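# Press the unlatched OSFP module fully into the switch

## Task

The switch holds one OSFP module that is not latched: press that module in until it clicks into its latch, without applying excessive force to any module, leaving every other module still latched, and without knocking anything out of the work area. The robot must not topple or finish the task leaning.

## Robot and tools

ROBOT. TidyBot++ is a wheeled base (0.54 m long, 0.50 m wide, 0.38 m tall) on four driven casters. It carries a single seven-joint arm with a two-finger gripper. The shoulder sits 0.12 m ahead of the base centre and 0.68 m above the floor. Segment lengths: upper arm 0.42 m, forearm 0.31 m, hand 0.31 m. At the start the arm is folded with the hand pointing down, reaching up to 0.08 m beyond the base front. Cameras: base_camera (pinhole, 644x364) and wrist_camera (fisheye, 644x476, looks along the hand).

FRAMES. Base frame: origin on the floor below the base centre, x forward, y left, z up, in metres. hand_pose is reported in this frame as the point between the finger pads; the hand's own z axis runs out along the fingers and the fingers close along its y axis. Odometry frame is the base frame as it was when the scene began. base_odometry counts wheel rotation only, so slip shows up as travel; heading is in rad (left positive, -3.142 to 3.142). base_tilt is in degrees, with forward and right positive.

TOOL move. Every argument except cameras and blocking forms the action. base: an object with any of translate_m (forward positive, -2 to 2 m), strafe_m (left positive, -2 to 2 m), rotate_rad (counter-clockwise positive, -6.3 to 6.3). These are offsets relative to where the base is, measured along its axes at command start. joints: absolute angles by name: joint_1_rad (any angle; positive turns the arm clockwise seen from above, opposite to heading), joint_2_rad (-2.249 to 2.249, shoulder, 0 is upright), joint_3_rad (any angle), joint_4_rad (-2.579 to 2.579, elbow, 0 straight), joint_5_rad (any), joint_6_rad (-2.099 to 2.099, wrist), joint_7_rad (any), and gripper_pos (0 open to 1 closed; pad gap is roughly 85 x (1 - gripper_pos) mm). For unlimited joints send steps under half a turn. target: an absolute hand pose as one list of seven numbers [x, y, z, qw, qx, qy, qz], metres in the base frame, same format as hand_pose; next to target, joints may contain gripper_pos only. speeds: caps for this action only: translate_m and strafe_m 0.05 to 0.5 m/s, rotate_rad 0.1 to 1.57 rad/s; with translate and strafe together, give the cap under one key. cameras: list of base_camera, wrist_camera or all; [] means no images. blocking: true (default) returns when everything has stopped; false returns within about 0.5 s while motion continues. Unknown keys make a call invalid; out-of-range values get it refused. After a refusal or an unrequested stop, the remaining move, wait and finished_scene calls of that reply are skipped.

OTHER TOOLS. wait(seconds 0 to 10, cameras) lets time pass and reports state. stop(cameras) brakes all running motions; braked joints hold and may keep pressing. zoom_image(camera, region [x0, y0, x1, y1] in pixels, at most 504x504) enlarges part of the latest image. finished_scene(scene: current scene number) ends the scene for good; the module must stay latched with no help.

RESULT LINES. move reports done or the worst status. base_status, joint_status, hand_status: done, moving, off_target (rested away from target and may still push), contact_stop, time_out (unrequested stops), not_followed ("joint command not followed" or "pose unreachable" from the self-collision check), torque_fault, limit_stop_at_motor_heat. hand_target is where the hand would sit with all joints on target. motor_effort is percent of max torque, bracket value is the peak of the last action. on_its_own lists uncommanded behaviour. ARM HIT flags a hard hit against base or arm. MOTOR HOT warns of heating; OVER-TEMPERATURE FAULT means the arm sags and is paused 30 to 60 s.

HAND CONTROL. Target moves usually end within about 3 cm and a few degrees; hand_status done means within 10 mm and 2 degrees. To correct, add (wanted minus measured hand_pose) to the previous target's xyz. To hold still, resend hand_target, not hand_pose. Unreachable poses wander up to 10 s then time out. Hands aimed forward, low and close to the base often miss and can strike the base; no check prevents that. A hand pointing down rises to about 0.94 m at most, lower when far out. Closed fingertips reach about 20 mm beyond the hand point.

PRESSING THE MODULE. Find the unlatched module by its protruding face (zoom helps). Line the hand up with it, then push with small steps along the insertion direction, watching motor_effort and images; a blocked joint pulls harder the farther its target lies, up to about 54 N m (34 N m for joints 5 to 7). Stop once it seats; never shove hard, and avoid touching the latched modules. Torque sensor limits are 104.5 N m (joints 1 to 4) and 51.3 N m (5 to 7); exceeding one freezes the arm for 10 s. Wrist drives have extra play.

SAFETY. Don't drive while the arm is snagged above about 0.6 m; horizontal force on a raised hand can lift wheels or tilt the robot, and reaching far out from the folded posture or swinging a stretched arm sideways can topple it. Retract the arm or back away to undo a lean. A blocked base keeps pushing until its 14 s time-out. Base acceleration is capped at 0.5 m/s2 and 1.57 rad/s2. Time passes while you think, and any running motion continues.

Each tool is called by a JSON object that holds its "name" and its "arguments".

## Session

{"name": "move", "arguments": {}}

Scene clock: 0.00 s.
base_odometry: x=+0.000 y=+0.000 heading=+0.000
base_tilt: forward=+0.4 right=-0.4
base_status: not commanded
joint_positions: joint_1_rad=+0.012 joint_2_rad=-0.392 joint_3_rad=+3.142 joint_4_rad=-2.525 joint_5_rad=+0.043 joint_6_rad=-0.873 joint_7_rad=+1.619 gripper_pos=+0.000
joint_status: not commanded
motor_effort: joint_1_rad=+0 joint_2_rad=+0 joint_3_rad=+1 joint_4_rad=+14 joint_5_rad=-1 joint_6_rad=+1 joint_7_rad=+1
hand_pose: x=+0.2664 y=-0.0106 z=+0.5948 quat_wxyz=(+0.019, +0.997, +0.030, +0.067) (m; base frame)
hand_target: x=+0.2674 y=-0.0106 z=+0.5954 quat_wxyz=(+0.019, +0.997, +0.030, +0.068) (m; base frame)
hand_status: not commanded
pictures: base_camera, wrist_camera

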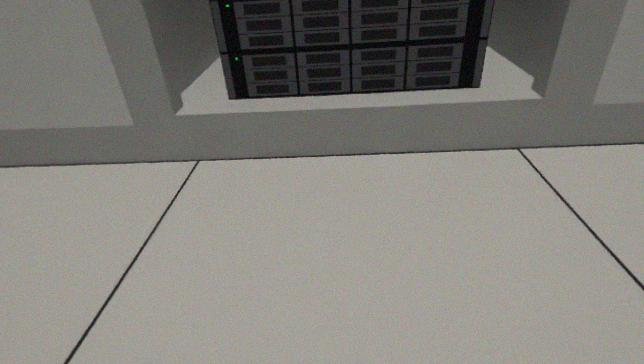

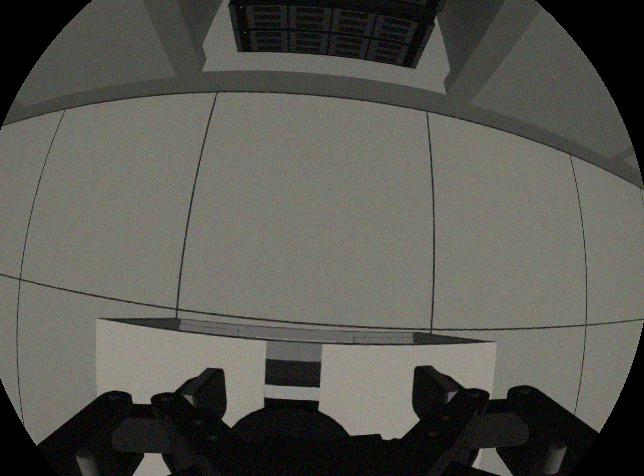

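{"name": "move", "arguments": {"joints": {"joint_1_rad":0,"joint_2_rad":-0.9,"joint_3_rad":3.1416,"joint_4_rad":-2.4,"joint_5_rad":0,"joint_6_rad":-0.07,"joint_7_rad":1.57}}}

Scene clock: 3.07 s.
move: done
base_odometry: x=+0.000 y=+0.000 heading=+0.000
base_tilt: forward=+0.5 right=-0.4
base_status: not commanded
joint_positions: joint_1_rad=+0.012 joint_2_rad=-0.892 joint_3_rad=+3.142 joint_4_rad=-2.417 joint_5_rad=+0.043 joint_6_rad=-0.156 joint_7_rad=+1.619 gripper_pos=+0.000
joint_status: all done
motor_effort: joint_1_rad=+0(1) joint_2_rad=+8(10) joint_3_rad=+2(3) joint_4_rad=+21(22) joint_5_rad=-1(2) joint_6_rad=+9(9) joint_7_rad=+1(2)
hand_pose: x=+0.4149 y=-0.0043 z=+0.9262 quat_wxyz=(+0.036, +0.744, +0.027, +0.666) (m; base frame)
hand_target: x=+0.4143 y=+0.0013 z=+0.9658 quat_wxyz=(+0.000, +0.707, +0.000, +0.707) (m; base frame)
hand_status: not commanded
pictures: base_camera, wrist_camera

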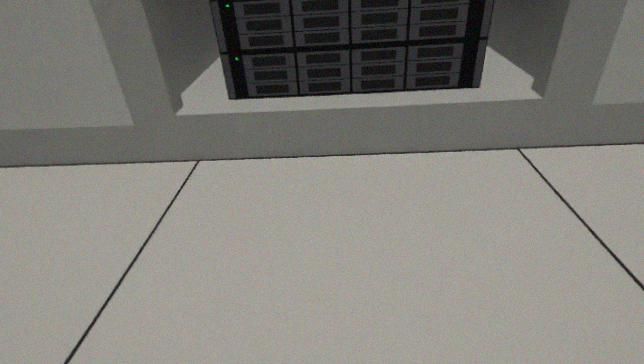

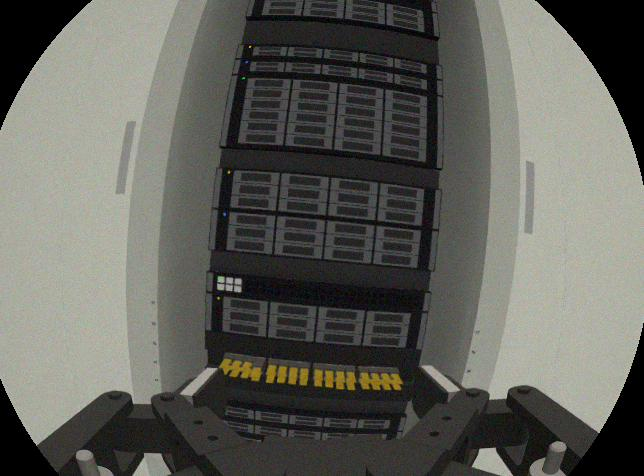

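{"name": "zoom_image", "arguments": {"camera": "wrist_camera", "region": [190, 330, 430, 440]}}

Scaled by 2.100.

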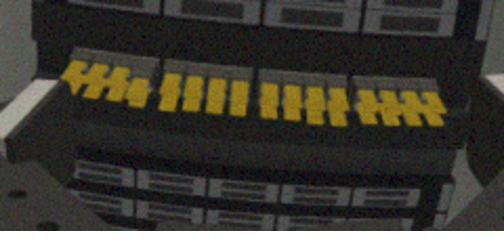

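{"name": "move", "arguments": {"joints": {"joint_1_rad":0,"joint_2_rad":0.2,"joint_3_rad":3.1416,"joint_4_rad":-2.5,"joint_5_rad":-0.04,"joint_6_rad":1.18,"joint_7_rad":1.53}}}

{"name": "zoom_image", "arguments": {"camera": "wrist_camera", "region": [150, 200, 500, 460]}}

Scene clock: 8.50 s.
move: done
base_odometry: x=+0.000 y=+0.000 heading=+0.000
base_tilt: forward=+0.4 right=-0.4
base_status: not commanded
joint_positions: joint_1_rad=+0.012 joint_2_rad=+0.192 joint_3_rad=+3.142 joint_4_rad=-2.484 joint_5_rad=+0.022 joint_6_rad=+1.094 joint_7_rad=+1.597 gripper_pos=+0.000
joint_status: all done
motor_effort: joint_1_rad=+1(1) joint_2_rad=-20(22) joint_3_rad=+1(3) joint_4_rad=+12(21) joint_5_rad=-1(3) joint_6_rad=+9(10) joint_7_rad=+0(2)
hand_pose: x=+0.6518 y=+0.0010 z=+0.8103 quat_wxyz=(+0.010, +0.711, +0.015, +0.703) (m; base frame)
hand_target: x=+0.6476 y=-0.0102 z=+0.8257 quat_wxyz=(-0.008, +0.688, -0.033, +0.725) (m; base frame)
hand_status: not commanded
pictures: base_camera, wrist_camera

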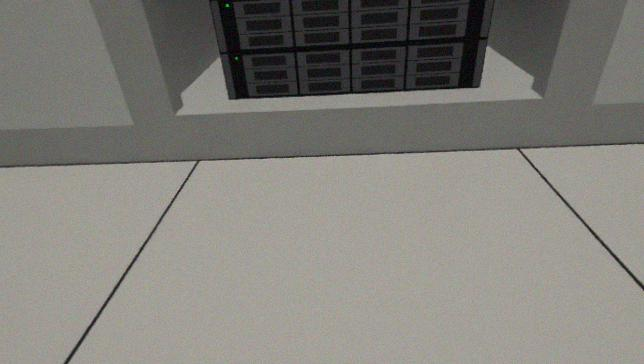

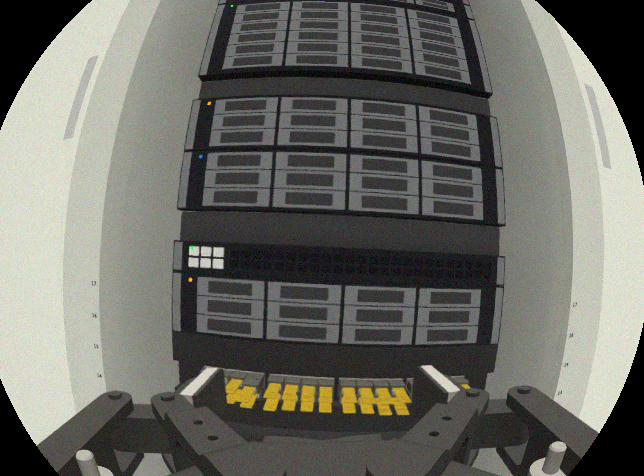

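Scaled by 1.440.

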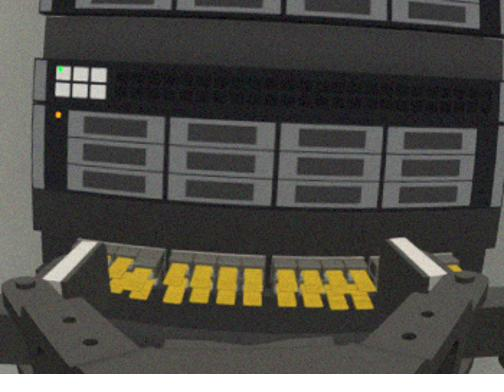

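{"name": "move", "arguments": {"joints": {"joint_1_rad":0,"joint_2_rad":0.85,"joint_3_rad":3.1416,"joint_4_rad":-2.25,"joint_5_rad":-0.06,"joint_6_rad":1.58,"joint_7_rad":1.51}}}

{"name": "zoom_image", "arguments": {"camera": "wrist_camera", "region": [70, 160, 570, 440]}}

Scene clock: 12.03 s.
move: done
base_odometry: x=+0.000 y=+0.000 heading=+0.000
base_tilt: forward=+0.5 right=-0.4
base_status: not commanded
joint_positions: joint_1_rad=+0.012 joint_2_rad=+0.844 joint_3_rad=+3.142 joint_4_rad=-2.268 joint_5_rad=+0.002 joint_6_rad=+1.495 joint_7_rad=+1.577 gripper_pos=+0.000
joint_status: all done
motor_effort: joint_1_rad=+0(1) joint_2_rad=-34(35) joint_3_rad=+1(2) joint_4_rad=+5(13) joint_5_rad=-1(3) joint_6_rad=+9(10) joint_7_rad=+1(2)
hand_pose: x=+0.7538 y=-0.0057 z=+0.6329 quat_wxyz=(+0.006, +0.723, -0.001, +0.691) (m; base frame)
hand_target: x=+0.7585 y=-0.0173 z=+0.6612 quat_wxyz=(-0.001, +0.688, -0.042, +0.725) (m; base frame)
hand_status: not commanded
pictures: base_camera, wrist_camera

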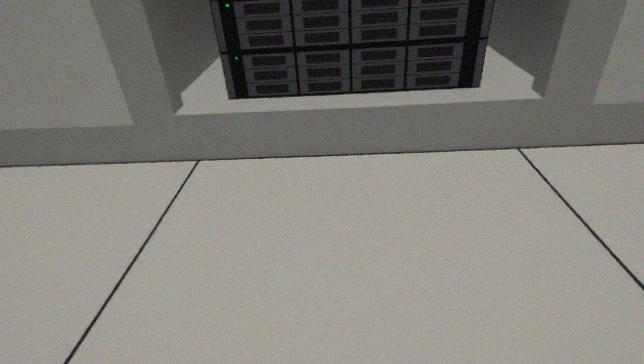

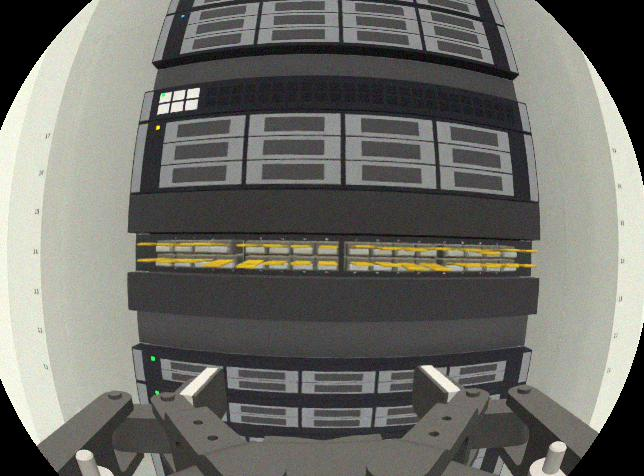

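Scaled by 1.008.

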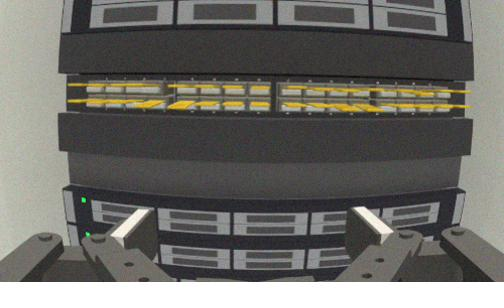

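{"name": "zoom_image", "arguments": {"camera": "wrist_camera", "region": [130, 225, 250, 285]}}

{"name": "zoom_image", "arguments": {"camera": "wrist_camera", "region": [230, 225, 350, 285]}}

{"name": "zoom_image", "arguments": {"camera": "wrist_camera", "region": [335, 225, 445, 285]}}

{"name": "zoom_image", "arguments": {"camera": "wrist_camera", "region": [430, 225, 550, 285]}}

Scaled by 4.200.

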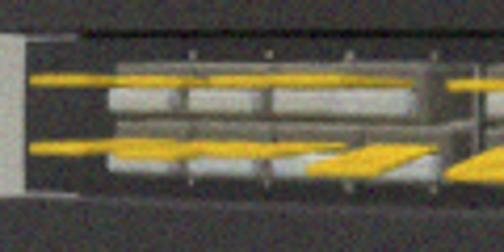

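Scaled by 4.200.

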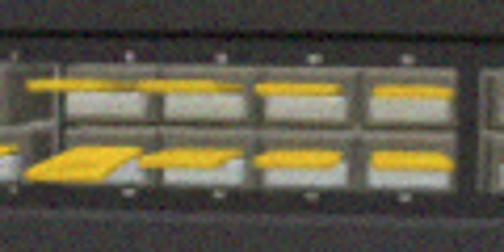

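Scaled by 4.582.

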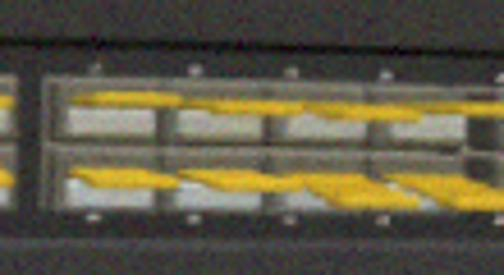

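Scaled by 4.200.

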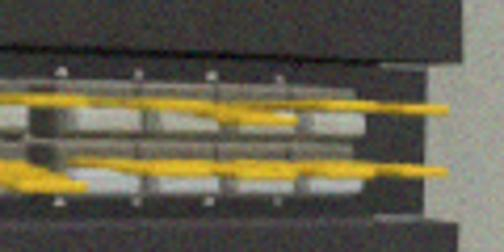

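{"name": "move", "arguments": {"base": {"strafe_m":0.11}, "joints": {"gripper_pos":0.95}}}

{"name": "zoom_image", "arguments": {"camera": "wrist_camera", "region": [230, 210, 430, 300]}}

{"name": "zoom_image", "arguments": {"camera": "wrist_camera", "region": [200, 280, 440, 470]}}

Scene clock: 15.27 s.
move: done
base_odometry: x=+0.000 y=+0.110 heading=-0.001
base_tilt: forward=+0.4 right=-0.5
base_status: done
joint_positions: joint_1_rad=-0.003 joint_2_rad=+0.844 joint_3_rad=+3.142 joint_4_rad=-2.267 joint_5_rad=-0.004 joint_6_rad=+1.497 joint_7_rad=+1.577 gripper_pos=+0.950
joint_status: all done
motor_effort: joint_1_rad=+0(3) joint_2_rad=-34(34) joint_3_rad=+0(2) joint_4_rad=+6(6) joint_5_rad=-2(2) joint_6_rad=+9(9) joint_7_rad=+1(1)
hand_pose: x=+0.7539 y=+0.0018 z=+0.6337 quat_wxyz=(+0.002, +0.722, +0.002, +0.692) (m; base frame)
hand_target: x=+0.7585 y=-0.0173 z=+0.6612 quat_wxyz=(-0.001, +0.688, -0.042, +0.725) (m; base frame)
hand_status: not commanded
pictures: base_camera, wrist_camera

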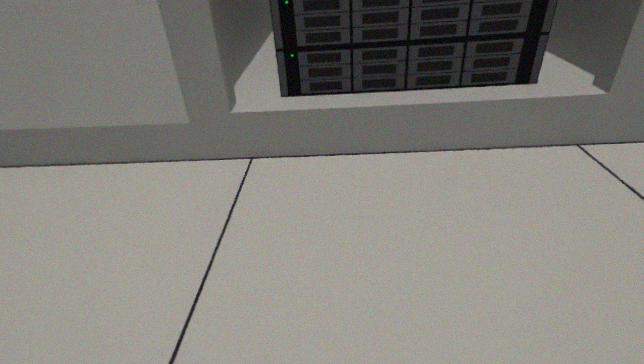

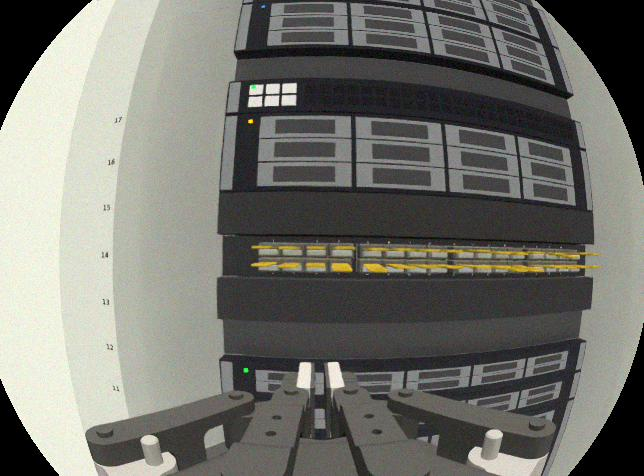

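Scaled by 2.520.

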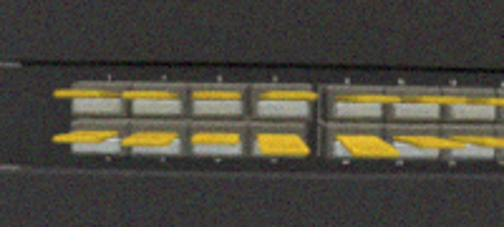

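Scaled by 2.100.

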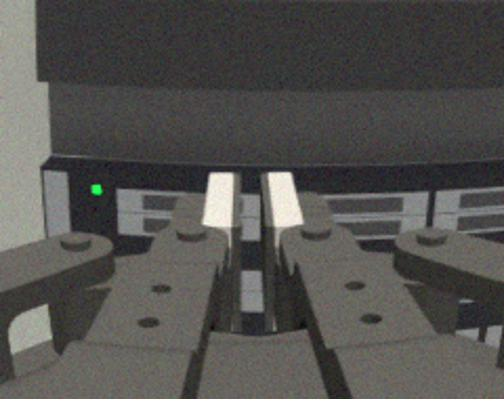

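{"name": "move", "arguments": {"base": {"translate_m":0.10}, "speeds": {"translate_m":0.2}}}

{"name": "zoom_image", "arguments": {"camera": "wrist_camera", "region": [180, 200, 430, 300]}}

{"name": "zoom_image", "arguments": {"camera": "wrist_camera", "region": [400, 200, 644, 300]}}

Scene clock: 17.60 s.
move: done
base_odometry: x=+0.100 y=+0.110 heading=-0.001
base_tilt: forward=+0.5 right=-0.5
base_status: done
joint_positions: joint_1_rad=-0.003 joint_2_rad=+0.845 joint_3_rad=+3.142 joint_4_rad=-2.260 joint_5_rad=-0.004 joint_6_rad=+1.499 joint_7_rad=+1.576 gripper_pos=+0.950
joint_status: not commanded
motor_effort: joint_1_rad=+0(2) joint_2_rad=-34(35) joint_3_rad=+0(1) joint_4_rad=+5(7) joint_5_rad=-1(2) joint_6_rad=+9(9) joint_7_rad=+1(1)
hand_pose: x=+0.7564 y=+0.0016 z=+0.6359 quat_wxyz=(+0.002, +0.720, +0.001, +0.694) (m; base frame)
hand_target: x=+0.7585 y=-0.0173 z=+0.6612 quat_wxyz=(-0.001, +0.688, -0.042, +0.725) (m; base frame)
hand_status: not commanded
pictures: base_camera, wrist_camera

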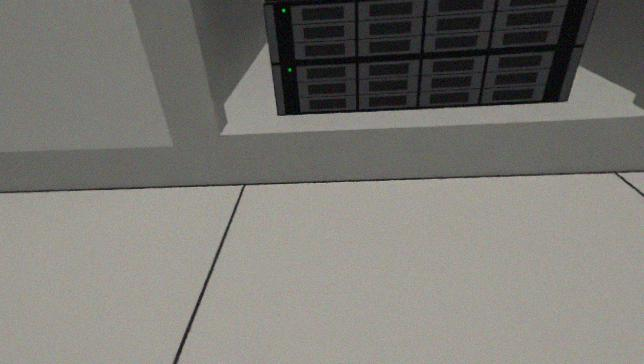

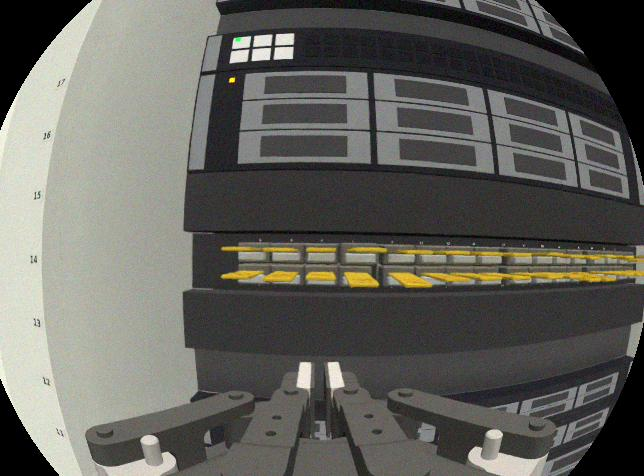

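Scaled by 2.016.

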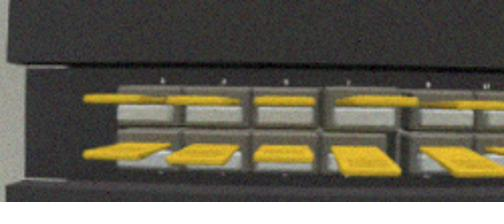

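Scaled by 2.066.

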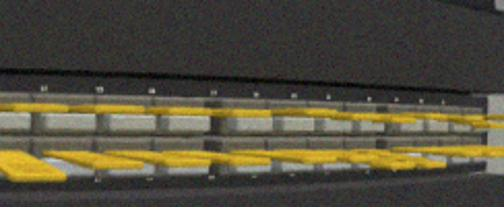

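{"name": "zoom_image", "arguments": {"camera": "wrist_camera", "region": [230, 230, 330, 295]}}

{"name": "zoom_image", "arguments": {"camera": "wrist_camera", "region": [320, 230, 420, 295]}}

{"name": "zoom_image", "arguments": {"camera": "wrist_camera", "region": [400, 230, 500, 295]}}

{"name": "zoom_image", "arguments": {"camera": "wrist_camera", "region": [490, 230, 590, 295]}}

Scaled by 5.040.

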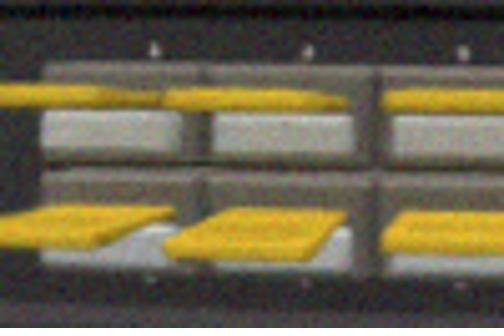

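Scaled by 5.040.

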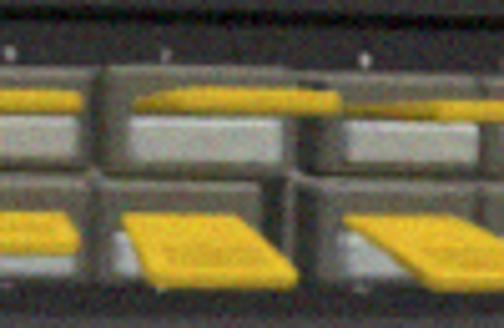

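Scaled by 5.040.

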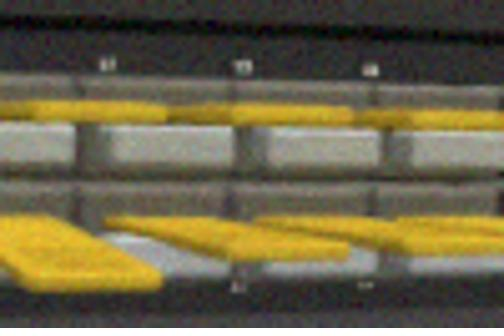

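Scaled by 5.040.

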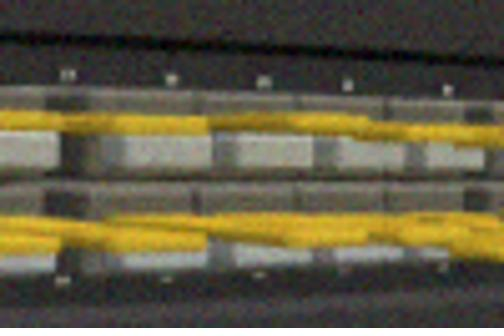

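{"name": "move", "arguments": {"joints": {"joint_1_rad":0,"joint_2_rad":0.65,"joint_3_rad":3.1416,"joint_4_rad":-2.35,"joint_5_rad":-0.06,"joint_6_rad":1.51,"joint_7_rad":-0.05,"gripper_pos":0.8}}}

Scene clock: 24.47 s.
move: done
base_odometry: x=+0.100 y=+0.110 heading=-0.001
base_tilt: forward=+0.4 right=-0.4
base_status: not commanded
joint_positions: joint_1_rad=-0.003 joint_2_rad=+0.660 joint_3_rad=+3.142 joint_4_rad=-2.335 joint_5_rad=-0.004 joint_6_rad=+1.499 joint_7_rad=+0.016 gripper_pos=+0.800
joint_status: all done
motor_effort: joint_1_rad=+0(1) joint_2_rad=-31(36) joint_3_rad=+1(2) joint_4_rad=+7(8) joint_5_rad=-1(3) joint_6_rad=+9(10) joint_7_rad=+1(2)
hand_pose: x=+0.7334 y=+0.0016 z=+0.7264 quat_wxyz=(-0.514, +0.484, -0.478, +0.523) (m; base frame)
hand_target: x=+0.7277 y=-0.0173 z=+0.7306 quat_wxyz=(-0.519, +0.450, -0.507, +0.520) (m; base frame)
hand_status: not commanded
pictures: base_camera, wrist_camera

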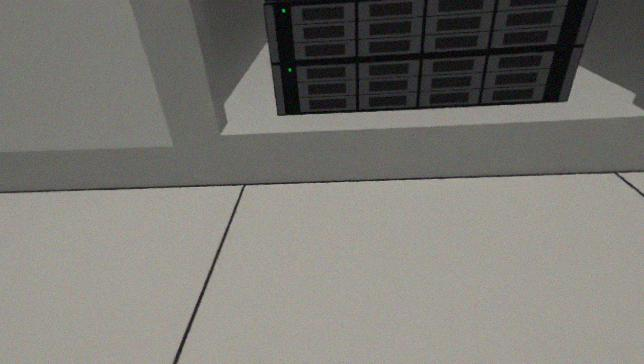

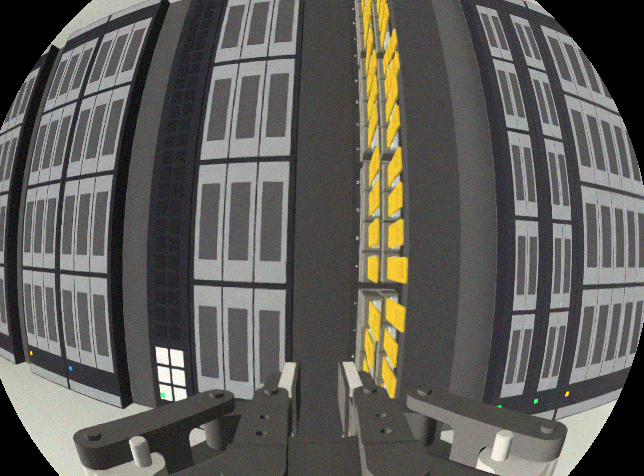

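{"name": "zoom_image", "arguments": {"camera": "wrist_camera", "region": [310, 200, 450, 420]}}

Scaled by 2.291.

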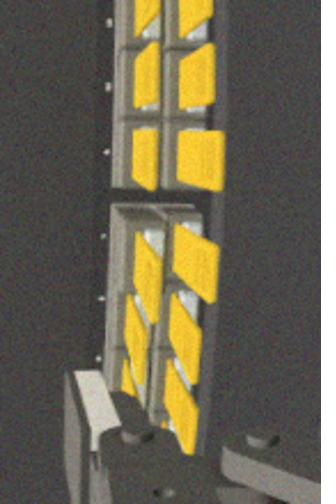

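{"name": "move", "arguments": {"base": {"translate_m":-0.03,"strafe_m":-0.027}, "joints": {"joint_2_rad":0.705,"joint_6_rad":1.49,"gripper_pos":0.85}}}

{"name": "zoom_image", "arguments": {"camera": "wrist_camera", "region": [250, 200, 450, 420]}}

Scene clock: 28.77 s.
move: done
base_odometry: x=+0.070 y=+0.083 heading=-0.001
base_tilt: forward=+0.4 right=-0.5
base_status: done
joint_positions: joint_1_rad=+0.001 joint_2_rad=+0.698 joint_3_rad=+3.142 joint_4_rad=-2.345 joint_5_rad=-0.006 joint_6_rad=+1.499 joint_7_rad=+0.016 gripper_pos=+0.850
joint_status: all done
motor_effort: joint_1_rad=+0(4) joint_2_rad=-31(32) joint_3_rad=+0(2) joint_4_rad=+7(8) joint_5_rad=-1(2) joint_6_rad=+9(10) joint_7_rad=+1(1)
hand_pose: x=+0.7316 y=-0.0014 z=+0.6997 quat_wxyz=(-0.501, +0.495, -0.491, +0.512) (m; base frame)
hand_target: x=+0.7296 y=-0.0173 z=+0.6908 quat_wxyz=(-0.500, +0.469, -0.526, +0.503) (m; base frame)
hand_status: not commanded
pictures: base_camera, wrist_camera

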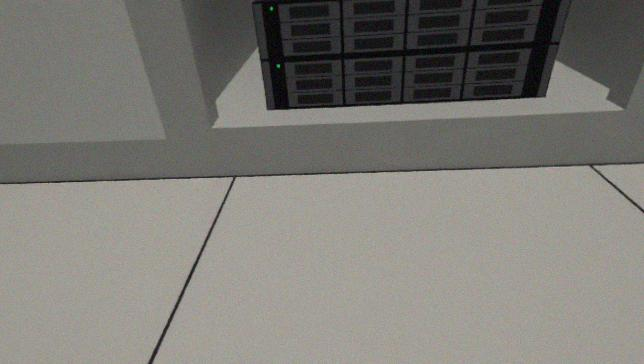

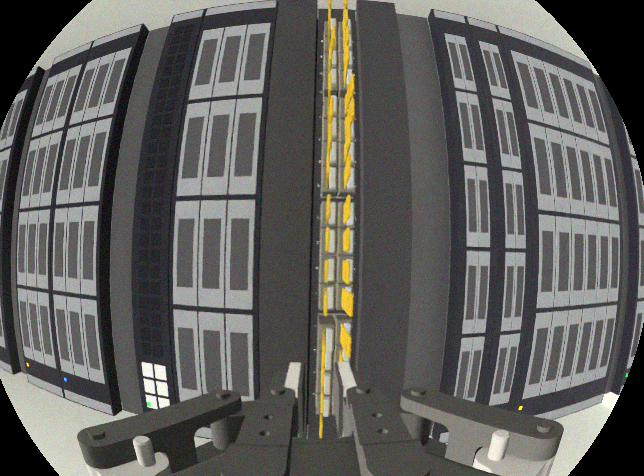

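Scaled by 2.291.

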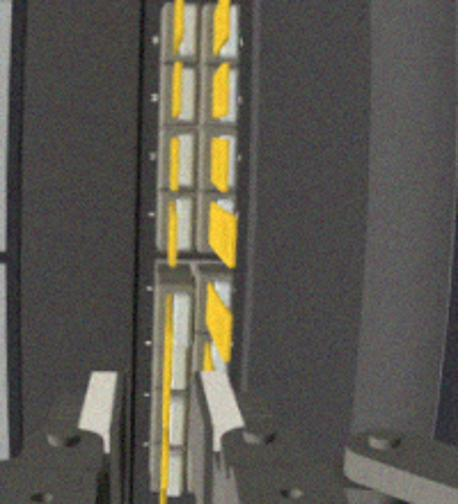

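{"name": "move", "arguments": {"base": {"translate_m":0.025}, "speeds": {"translate_m":0.1}, "joints": {"joint_2_rad":0.685,"joint_6_rad":1.442,"gripper_pos":0.9}}}

{"name": "zoom_image", "arguments": {"camera": "wrist_camera", "region": [260, 260, 400, 460]}}

Scene clock: 33.20 s.
move: done
base_odometry: x=+0.095 y=+0.083 heading=-0.001
base_tilt: forward=+0.4 right=-0.4
base_status: done
joint_positions: joint_1_rad=+0.001 joint_2_rad=+0.689 joint_3_rad=+3.142 joint_4_rad=-2.345 joint_5_rad=-0.006 joint_6_rad=+1.478 joint_7_rad=+0.016 gripper_pos=+0.900
joint_status: all done
motor_effort: joint_1_rad=+0(2) joint_2_rad=-31(33) joint_3_rad=+1(1) joint_4_rad=+7(8) joint_5_rad=-1(2) joint_6_rad=+9(10) joint_7_rad=+1(1)
hand_pose: x=+0.7315 y=-0.0014 z=+0.6990 quat_wxyz=(-0.498, +0.498, -0.494, +0.510) (m; base frame)
hand_target: x=+0.7293 y=-0.0172 z=+0.6881 quat_wxyz=(-0.494, +0.475, -0.534, +0.495) (m; base frame)
hand_status: not commanded
pictures: base_camera, wrist_camera

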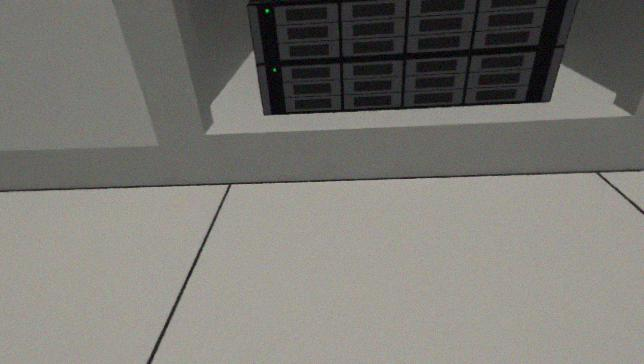

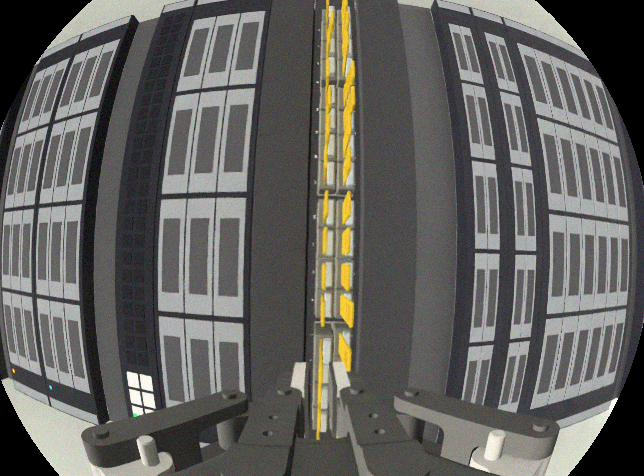

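Scaled by 2.520.

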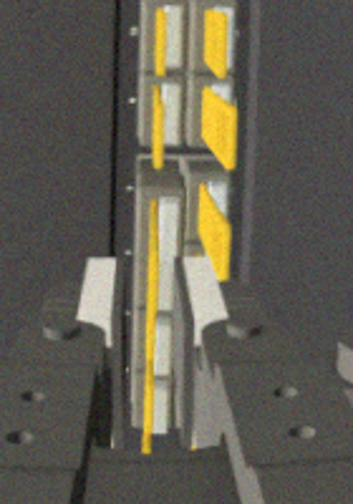

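{"name": "move", "arguments": {"base": {"translate_m":0.015}, "speeds": {"translate_m":0.05}}}

{"name": "zoom_image", "arguments": {"camera": "wrist_camera", "region": [260, 300, 380, 440]}}

Scene clock: 35.33 s.
move: done
base_odometry: x=+0.110 y=+0.083 heading=-0.002
base_tilt: forward=+0.5 right=-0.4
base_status: done
joint_positions: joint_1_rad=+0.001 joint_2_rad=+0.688 joint_3_rad=+3.142 joint_4_rad=-2.345 joint_5_rad=-0.006 joint_6_rad=+1.478 joint_7_rad=+0.016 gripper_pos=+0.900
joint_status: not commanded
motor_effort: joint_1_rad=+0(2) joint_2_rad=-31(32) joint_3_rad=+1(1) joint_4_rad=+7(8) joint_5_rad=-2(2) joint_6_rad=+9(9) joint_7_rad=+1(1)
hand_pose: x=+0.7315 y=-0.0014 z=+0.6990 quat_wxyz=(-0.498, +0.498, -0.494, +0.510) (m; base frame)
hand_target: x=+0.7293 y=-0.0172 z=+0.6881 quat_wxyz=(-0.494, +0.475, -0.534, +0.495) (m; base frame)
hand_status: not commanded
pictures: base_camera, wrist_camera

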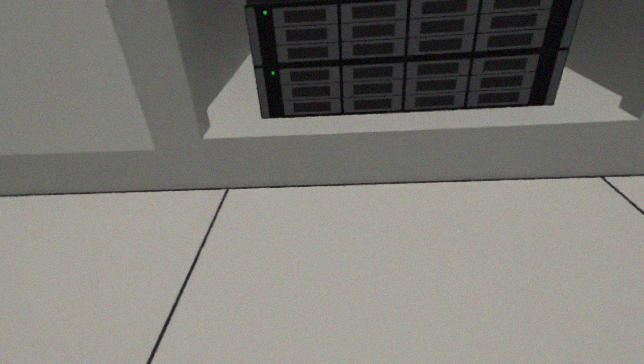

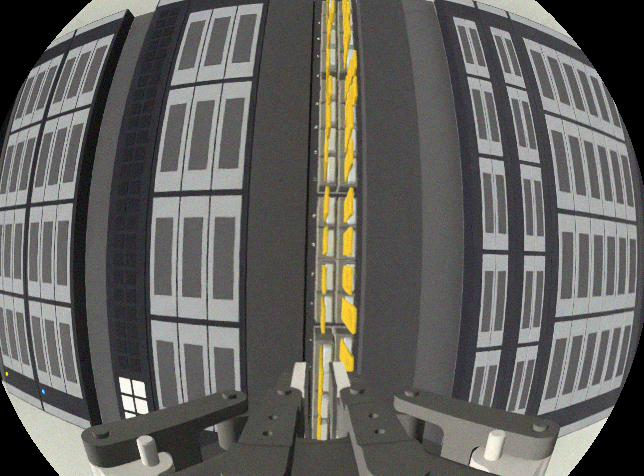

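Scaled by 3.600.

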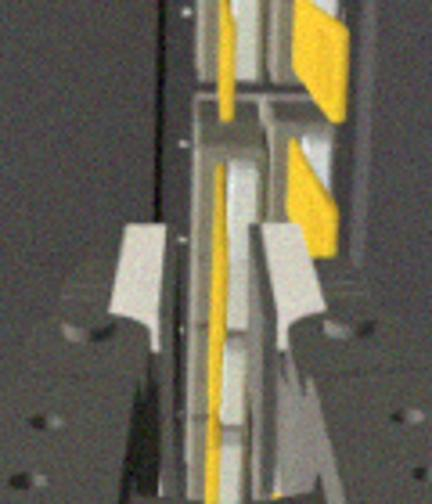

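{"name": "zoom_image", "arguments": {"camera": "wrist_camera", "region": [295, 320, 355, 380]}}

{"name": "zoom_image", "arguments": {"camera": "wrist_camera", "region": [295, 370, 355, 440]}}

Scaled by 8.400.

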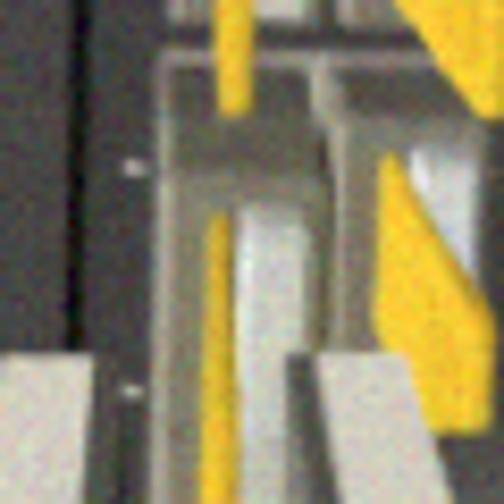

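Scaled by 7.200.

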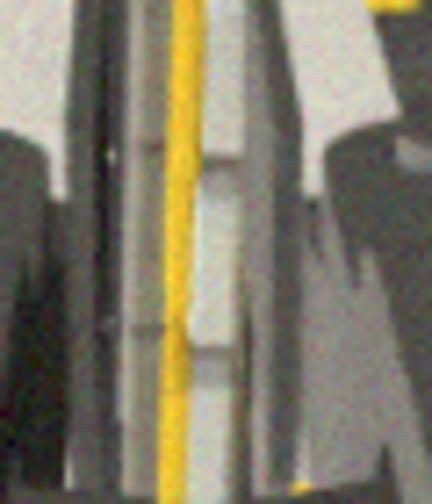

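{"name": "move", "arguments": {"base": {"strafe_m":0.013,"translate_m":0.02}, "speeds": {"translate_m":0.05}}}

{"name": "zoom_image", "arguments": {"camera": "wrist_camera", "region": [280, 320, 380, 440]}}

Scene clock: 41.77 s.
move: done
base_odometry: x=+0.130 y=+0.096 heading=-0.002
base_tilt: forward=+0.4 right=-0.5
base_status: done
joint_positions: joint_1_rad=+0.001 joint_2_rad=+0.688 joint_3_rad=+3.142 joint_4_rad=-2.345 joint_5_rad=-0.007 joint_6_rad=+1.478 joint_7_rad=+0.016 gripper_pos=+0.900
joint_status: not commanded
motor_effort: joint_1_rad=+0(2) joint_2_rad=-31(32) joint_3_rad=+0(2) joint_4_rad=+7(8) joint_5_rad=-2(2) joint_6_rad=+9(9) joint_7_rad=+1(1)
hand_pose: x=+0.7315 y=-0.0017 z=+0.6990 quat_wxyz=(-0.498, +0.498, -0.494, +0.510) (m; base frame)
hand_target: x=+0.7293 y=-0.0172 z=+0.6881 quat_wxyz=(-0.494, +0.475, -0.534, +0.495) (m; base frame)
hand_status: not commanded
pictures: base_camera, wrist_camera

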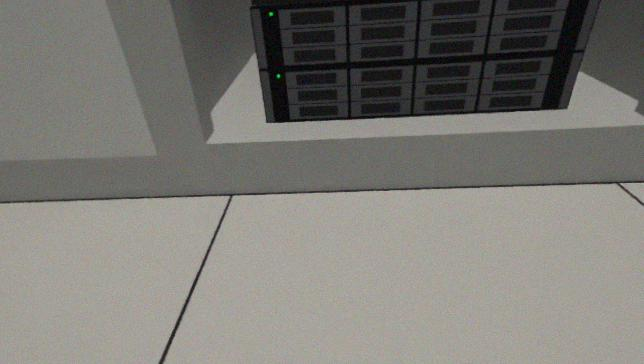

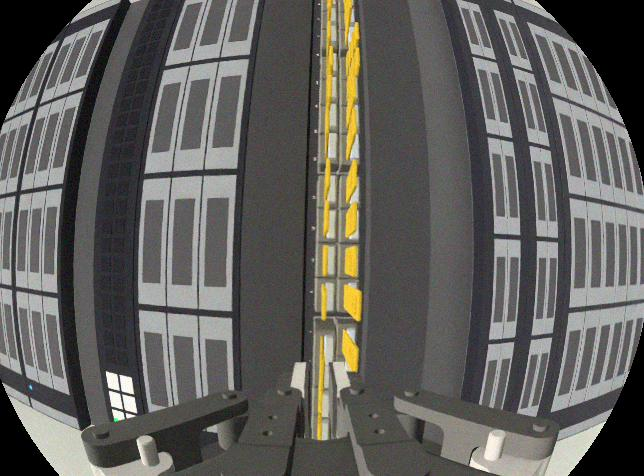

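Scaled by 4.200.

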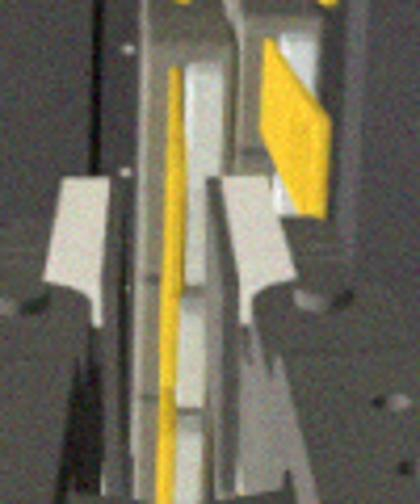

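{"name": "move", "arguments": {"base": {"translate_m":0.03}, "speeds": {"translate_m":0.05}, "joints": {"joint_2_rad":0.692}}}

{"name": "zoom_image", "arguments": {"camera": "wrist_camera", "region": [280, 320, 380, 440]}}

Scene clock: 44.03 s.
move: done
base_odometry: x=+0.160 y=+0.096 heading=-0.002
base_tilt: forward=+0.4 right=-0.3
base_status: done
joint_positions: joint_1_rad=+0.001 joint_2_rad=+0.689 joint_3_rad=+3.142 joint_4_rad=-2.345 joint_5_rad=-0.007 joint_6_rad=+1.478 joint_7_rad=+0.016 gripper_pos=+0.900
joint_status: all done
motor_effort: joint_1_rad=+0(2) joint_2_rad=-31(33) joint_3_rad=+1(2) joint_4_rad=+7(8) joint_5_rad=-1(2) joint_6_rad=+9(9) joint_7_rad=+1(1)
hand_pose: x=+0.7315 y=-0.0019 z=+0.6988 quat_wxyz=(-0.498, +0.498, -0.495, +0.510) (m; base frame)
hand_target: x=+0.7294 y=-0.0172 z=+0.6838 quat_wxyz=(-0.492, +0.477, -0.536, +0.493) (m; base frame)
hand_status: not commanded
pictures: base_camera, wrist_camera

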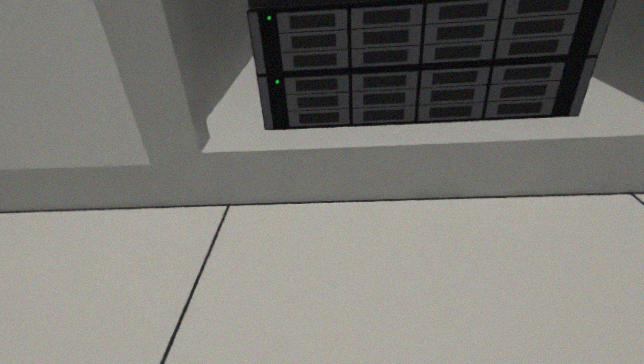

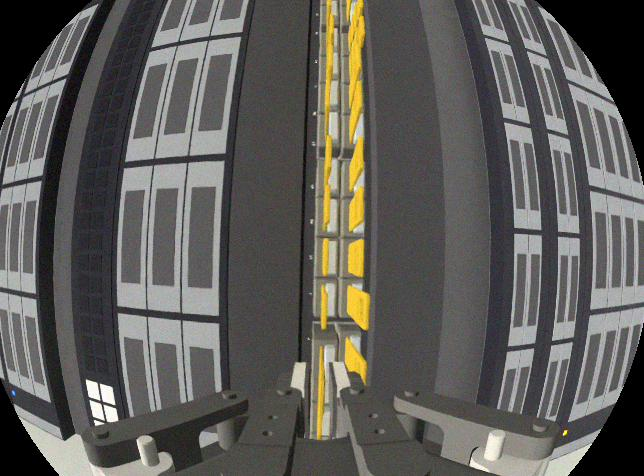

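Scaled by 4.200.

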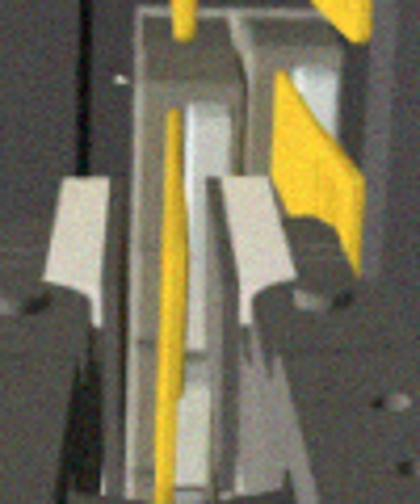

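{"name": "move", "arguments": {"base": {"translate_m":0.018}, "speeds": {"translate_m":0.05}}}

{"name": "zoom_image", "arguments": {"camera": "wrist_camera", "region": [280, 320, 380, 440]}}

Scene clock: 46.13 s.
move: done
base_odometry: x=+0.178 y=+0.096 heading=-0.001
base_tilt: forward=+0.5 right=-0.4
base_status: done
joint_positions: joint_1_rad=+0.001 joint_2_rad=+0.677 joint_3_rad=+3.142 joint_4_rad=-2.367 joint_5_rad=-0.007 joint_6_rad=+1.478 joint_7_rad=+0.016 gripper_pos=+0.900
joint_status: not commanded
motor_effort: joint_1_rad=+1(1) joint_2_rad=-27(32) joint_3_rad=+1(2) joint_4_rad=+10(12) joint_5_rad=-2(2) joint_6_rad=+6(9) joint_7_rad=+1(1)
hand_pose: x=+0.7245 y=-0.0019 z=+0.6982 quat_wxyz=(-0.495, +0.501, -0.497, +0.507) (m; base frame)
hand_target: x=+0.7294 y=-0.0172 z=+0.6838 quat_wxyz=(-0.492, +0.477, -0.536, +0.493) (m; base frame)
hand_status: not commanded
pictures: base_camera, wrist_camera

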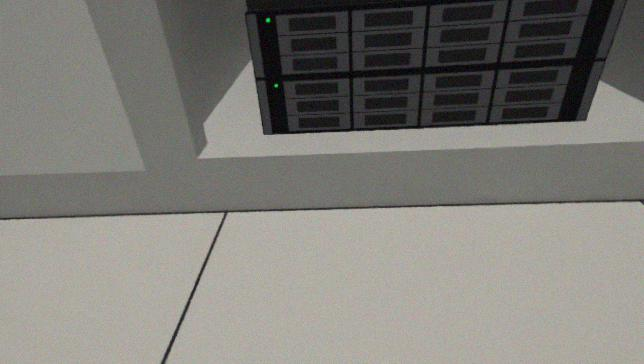

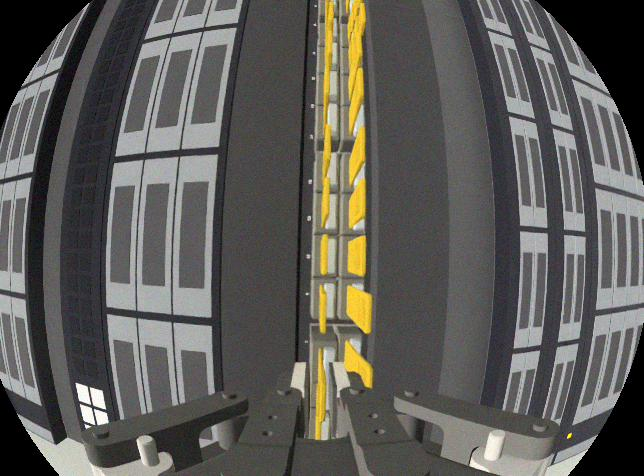

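Scaled by 4.200.

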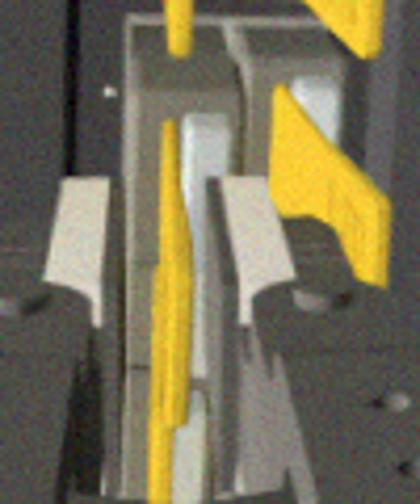

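{"name": "move", "arguments": {"base": {"translate_m":-0.03}, "speeds": {"translate_m":0.1}}}

{"name": "move", "arguments": {"joints": {"joint_2_rad":0.68,"gripper_pos":0.94}}}

{"name": "zoom_image", "arguments": {"camera": "wrist_camera", "region": [280, 320, 380, 440]}}

Scene clock: 50.87 s.
move: done
base_odometry: x=+0.148 y=+0.096 heading=-0.002
base_tilt: forward=+0.5 right=-0.4
base_status: done
joint_positions: joint_1_rad=+0.001 joint_2_rad=+0.690 joint_3_rad=+3.142 joint_4_rad=-2.353 joint_5_rad=-0.007 joint_6_rad=+1.478 joint_7_rad=+0.016 gripper_pos=+0.900
joint_status: not commanded
motor_effort: joint_1_rad=+1(2) joint_2_rad=-31(32) joint_3_rad=+1(1) joint_4_rad=+6(9) joint_5_rad=-1(2) joint_6_rad=+9(9) joint_7_rad=+1(1)
hand_pose: x=+0.7289 y=-0.0019 z=+0.6951 quat_wxyz=(-0.495, +0.500, -0.497, +0.507) (m; base frame)
hand_target: x=+0.7294 y=-0.0172 z=+0.6838 quat_wxyz=(-0.492, +0.477, -0.536, +0.493) (m; base frame)
hand_status: not commanded
pictures: base_camera, wrist_camera

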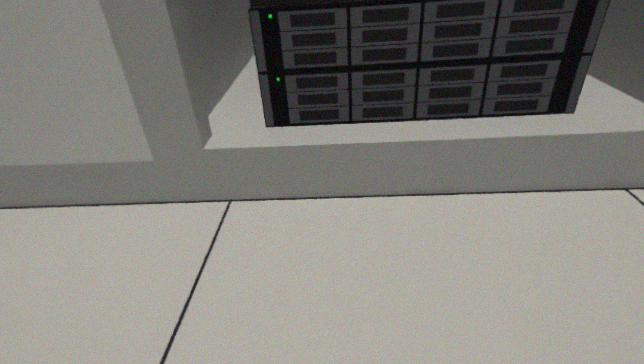

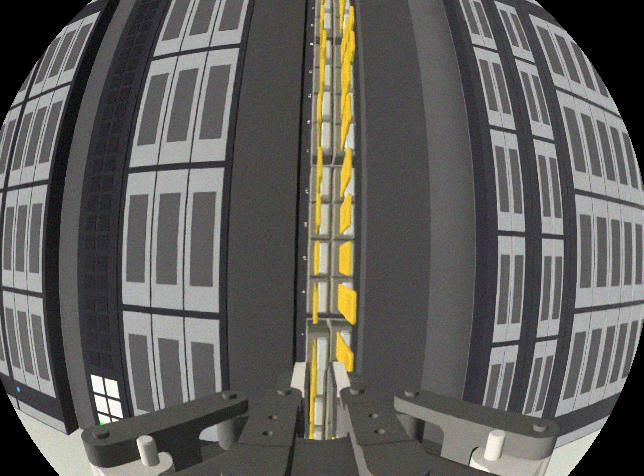

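Scene clock: 51.37 s.
move: done
base_odometry: x=+0.148 y=+0.096 heading=-0.002
base_tilt: forward=+0.4 right=-0.4
base_status: not commanded
joint_positions: joint_1_rad=+0.001 joint_2_rad=+0.687 joint_3_rad=+3.142 joint_4_rad=-2.353 joint_5_rad=-0.007 joint_6_rad=+1.478 joint_7_rad=+0.016 gripper_pos=+0.940
joint_status: all done
motor_effort: joint_1_rad=+0(1) joint_2_rad=-31(32) joint_3_rad=+1(1) joint_4_rad=+6(7) joint_5_rad=-2(2) joint_6_rad=+9(9) joint_7_rad=+1(1)
hand_pose: x=+0.7289 y=-0.0019 z=+0.6971 quat_wxyz=(-0.496, +0.499, -0.496, +0.508) (m; base frame)
hand_target: x=+0.7293 y=-0.0172 z=+0.6912 quat_wxyz=(-0.495, +0.474, -0.533, +0.496) (m; base frame)
hand_status: not commanded
pictures: base_camera, wrist_camera

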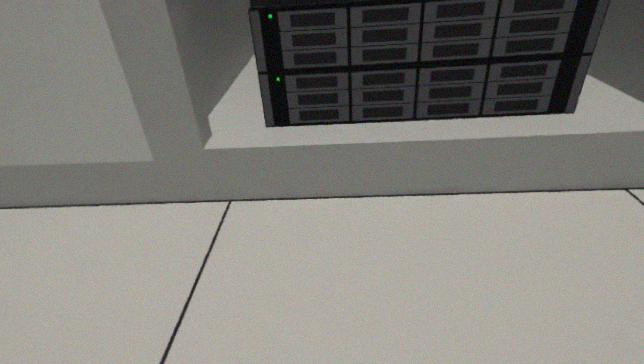

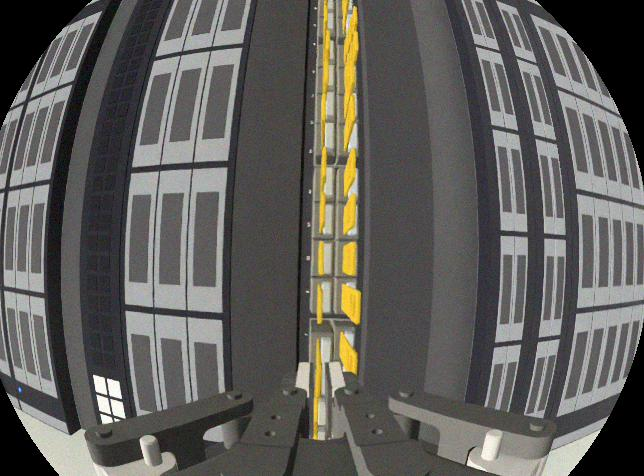

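Scaled by 4.200.

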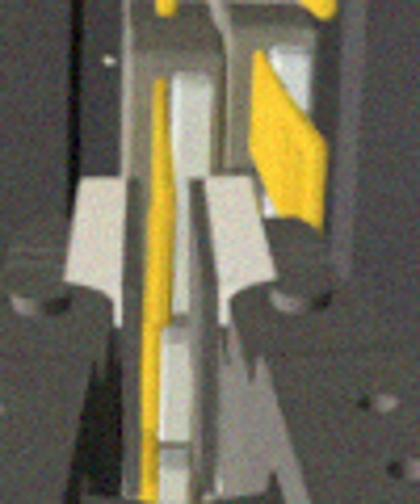

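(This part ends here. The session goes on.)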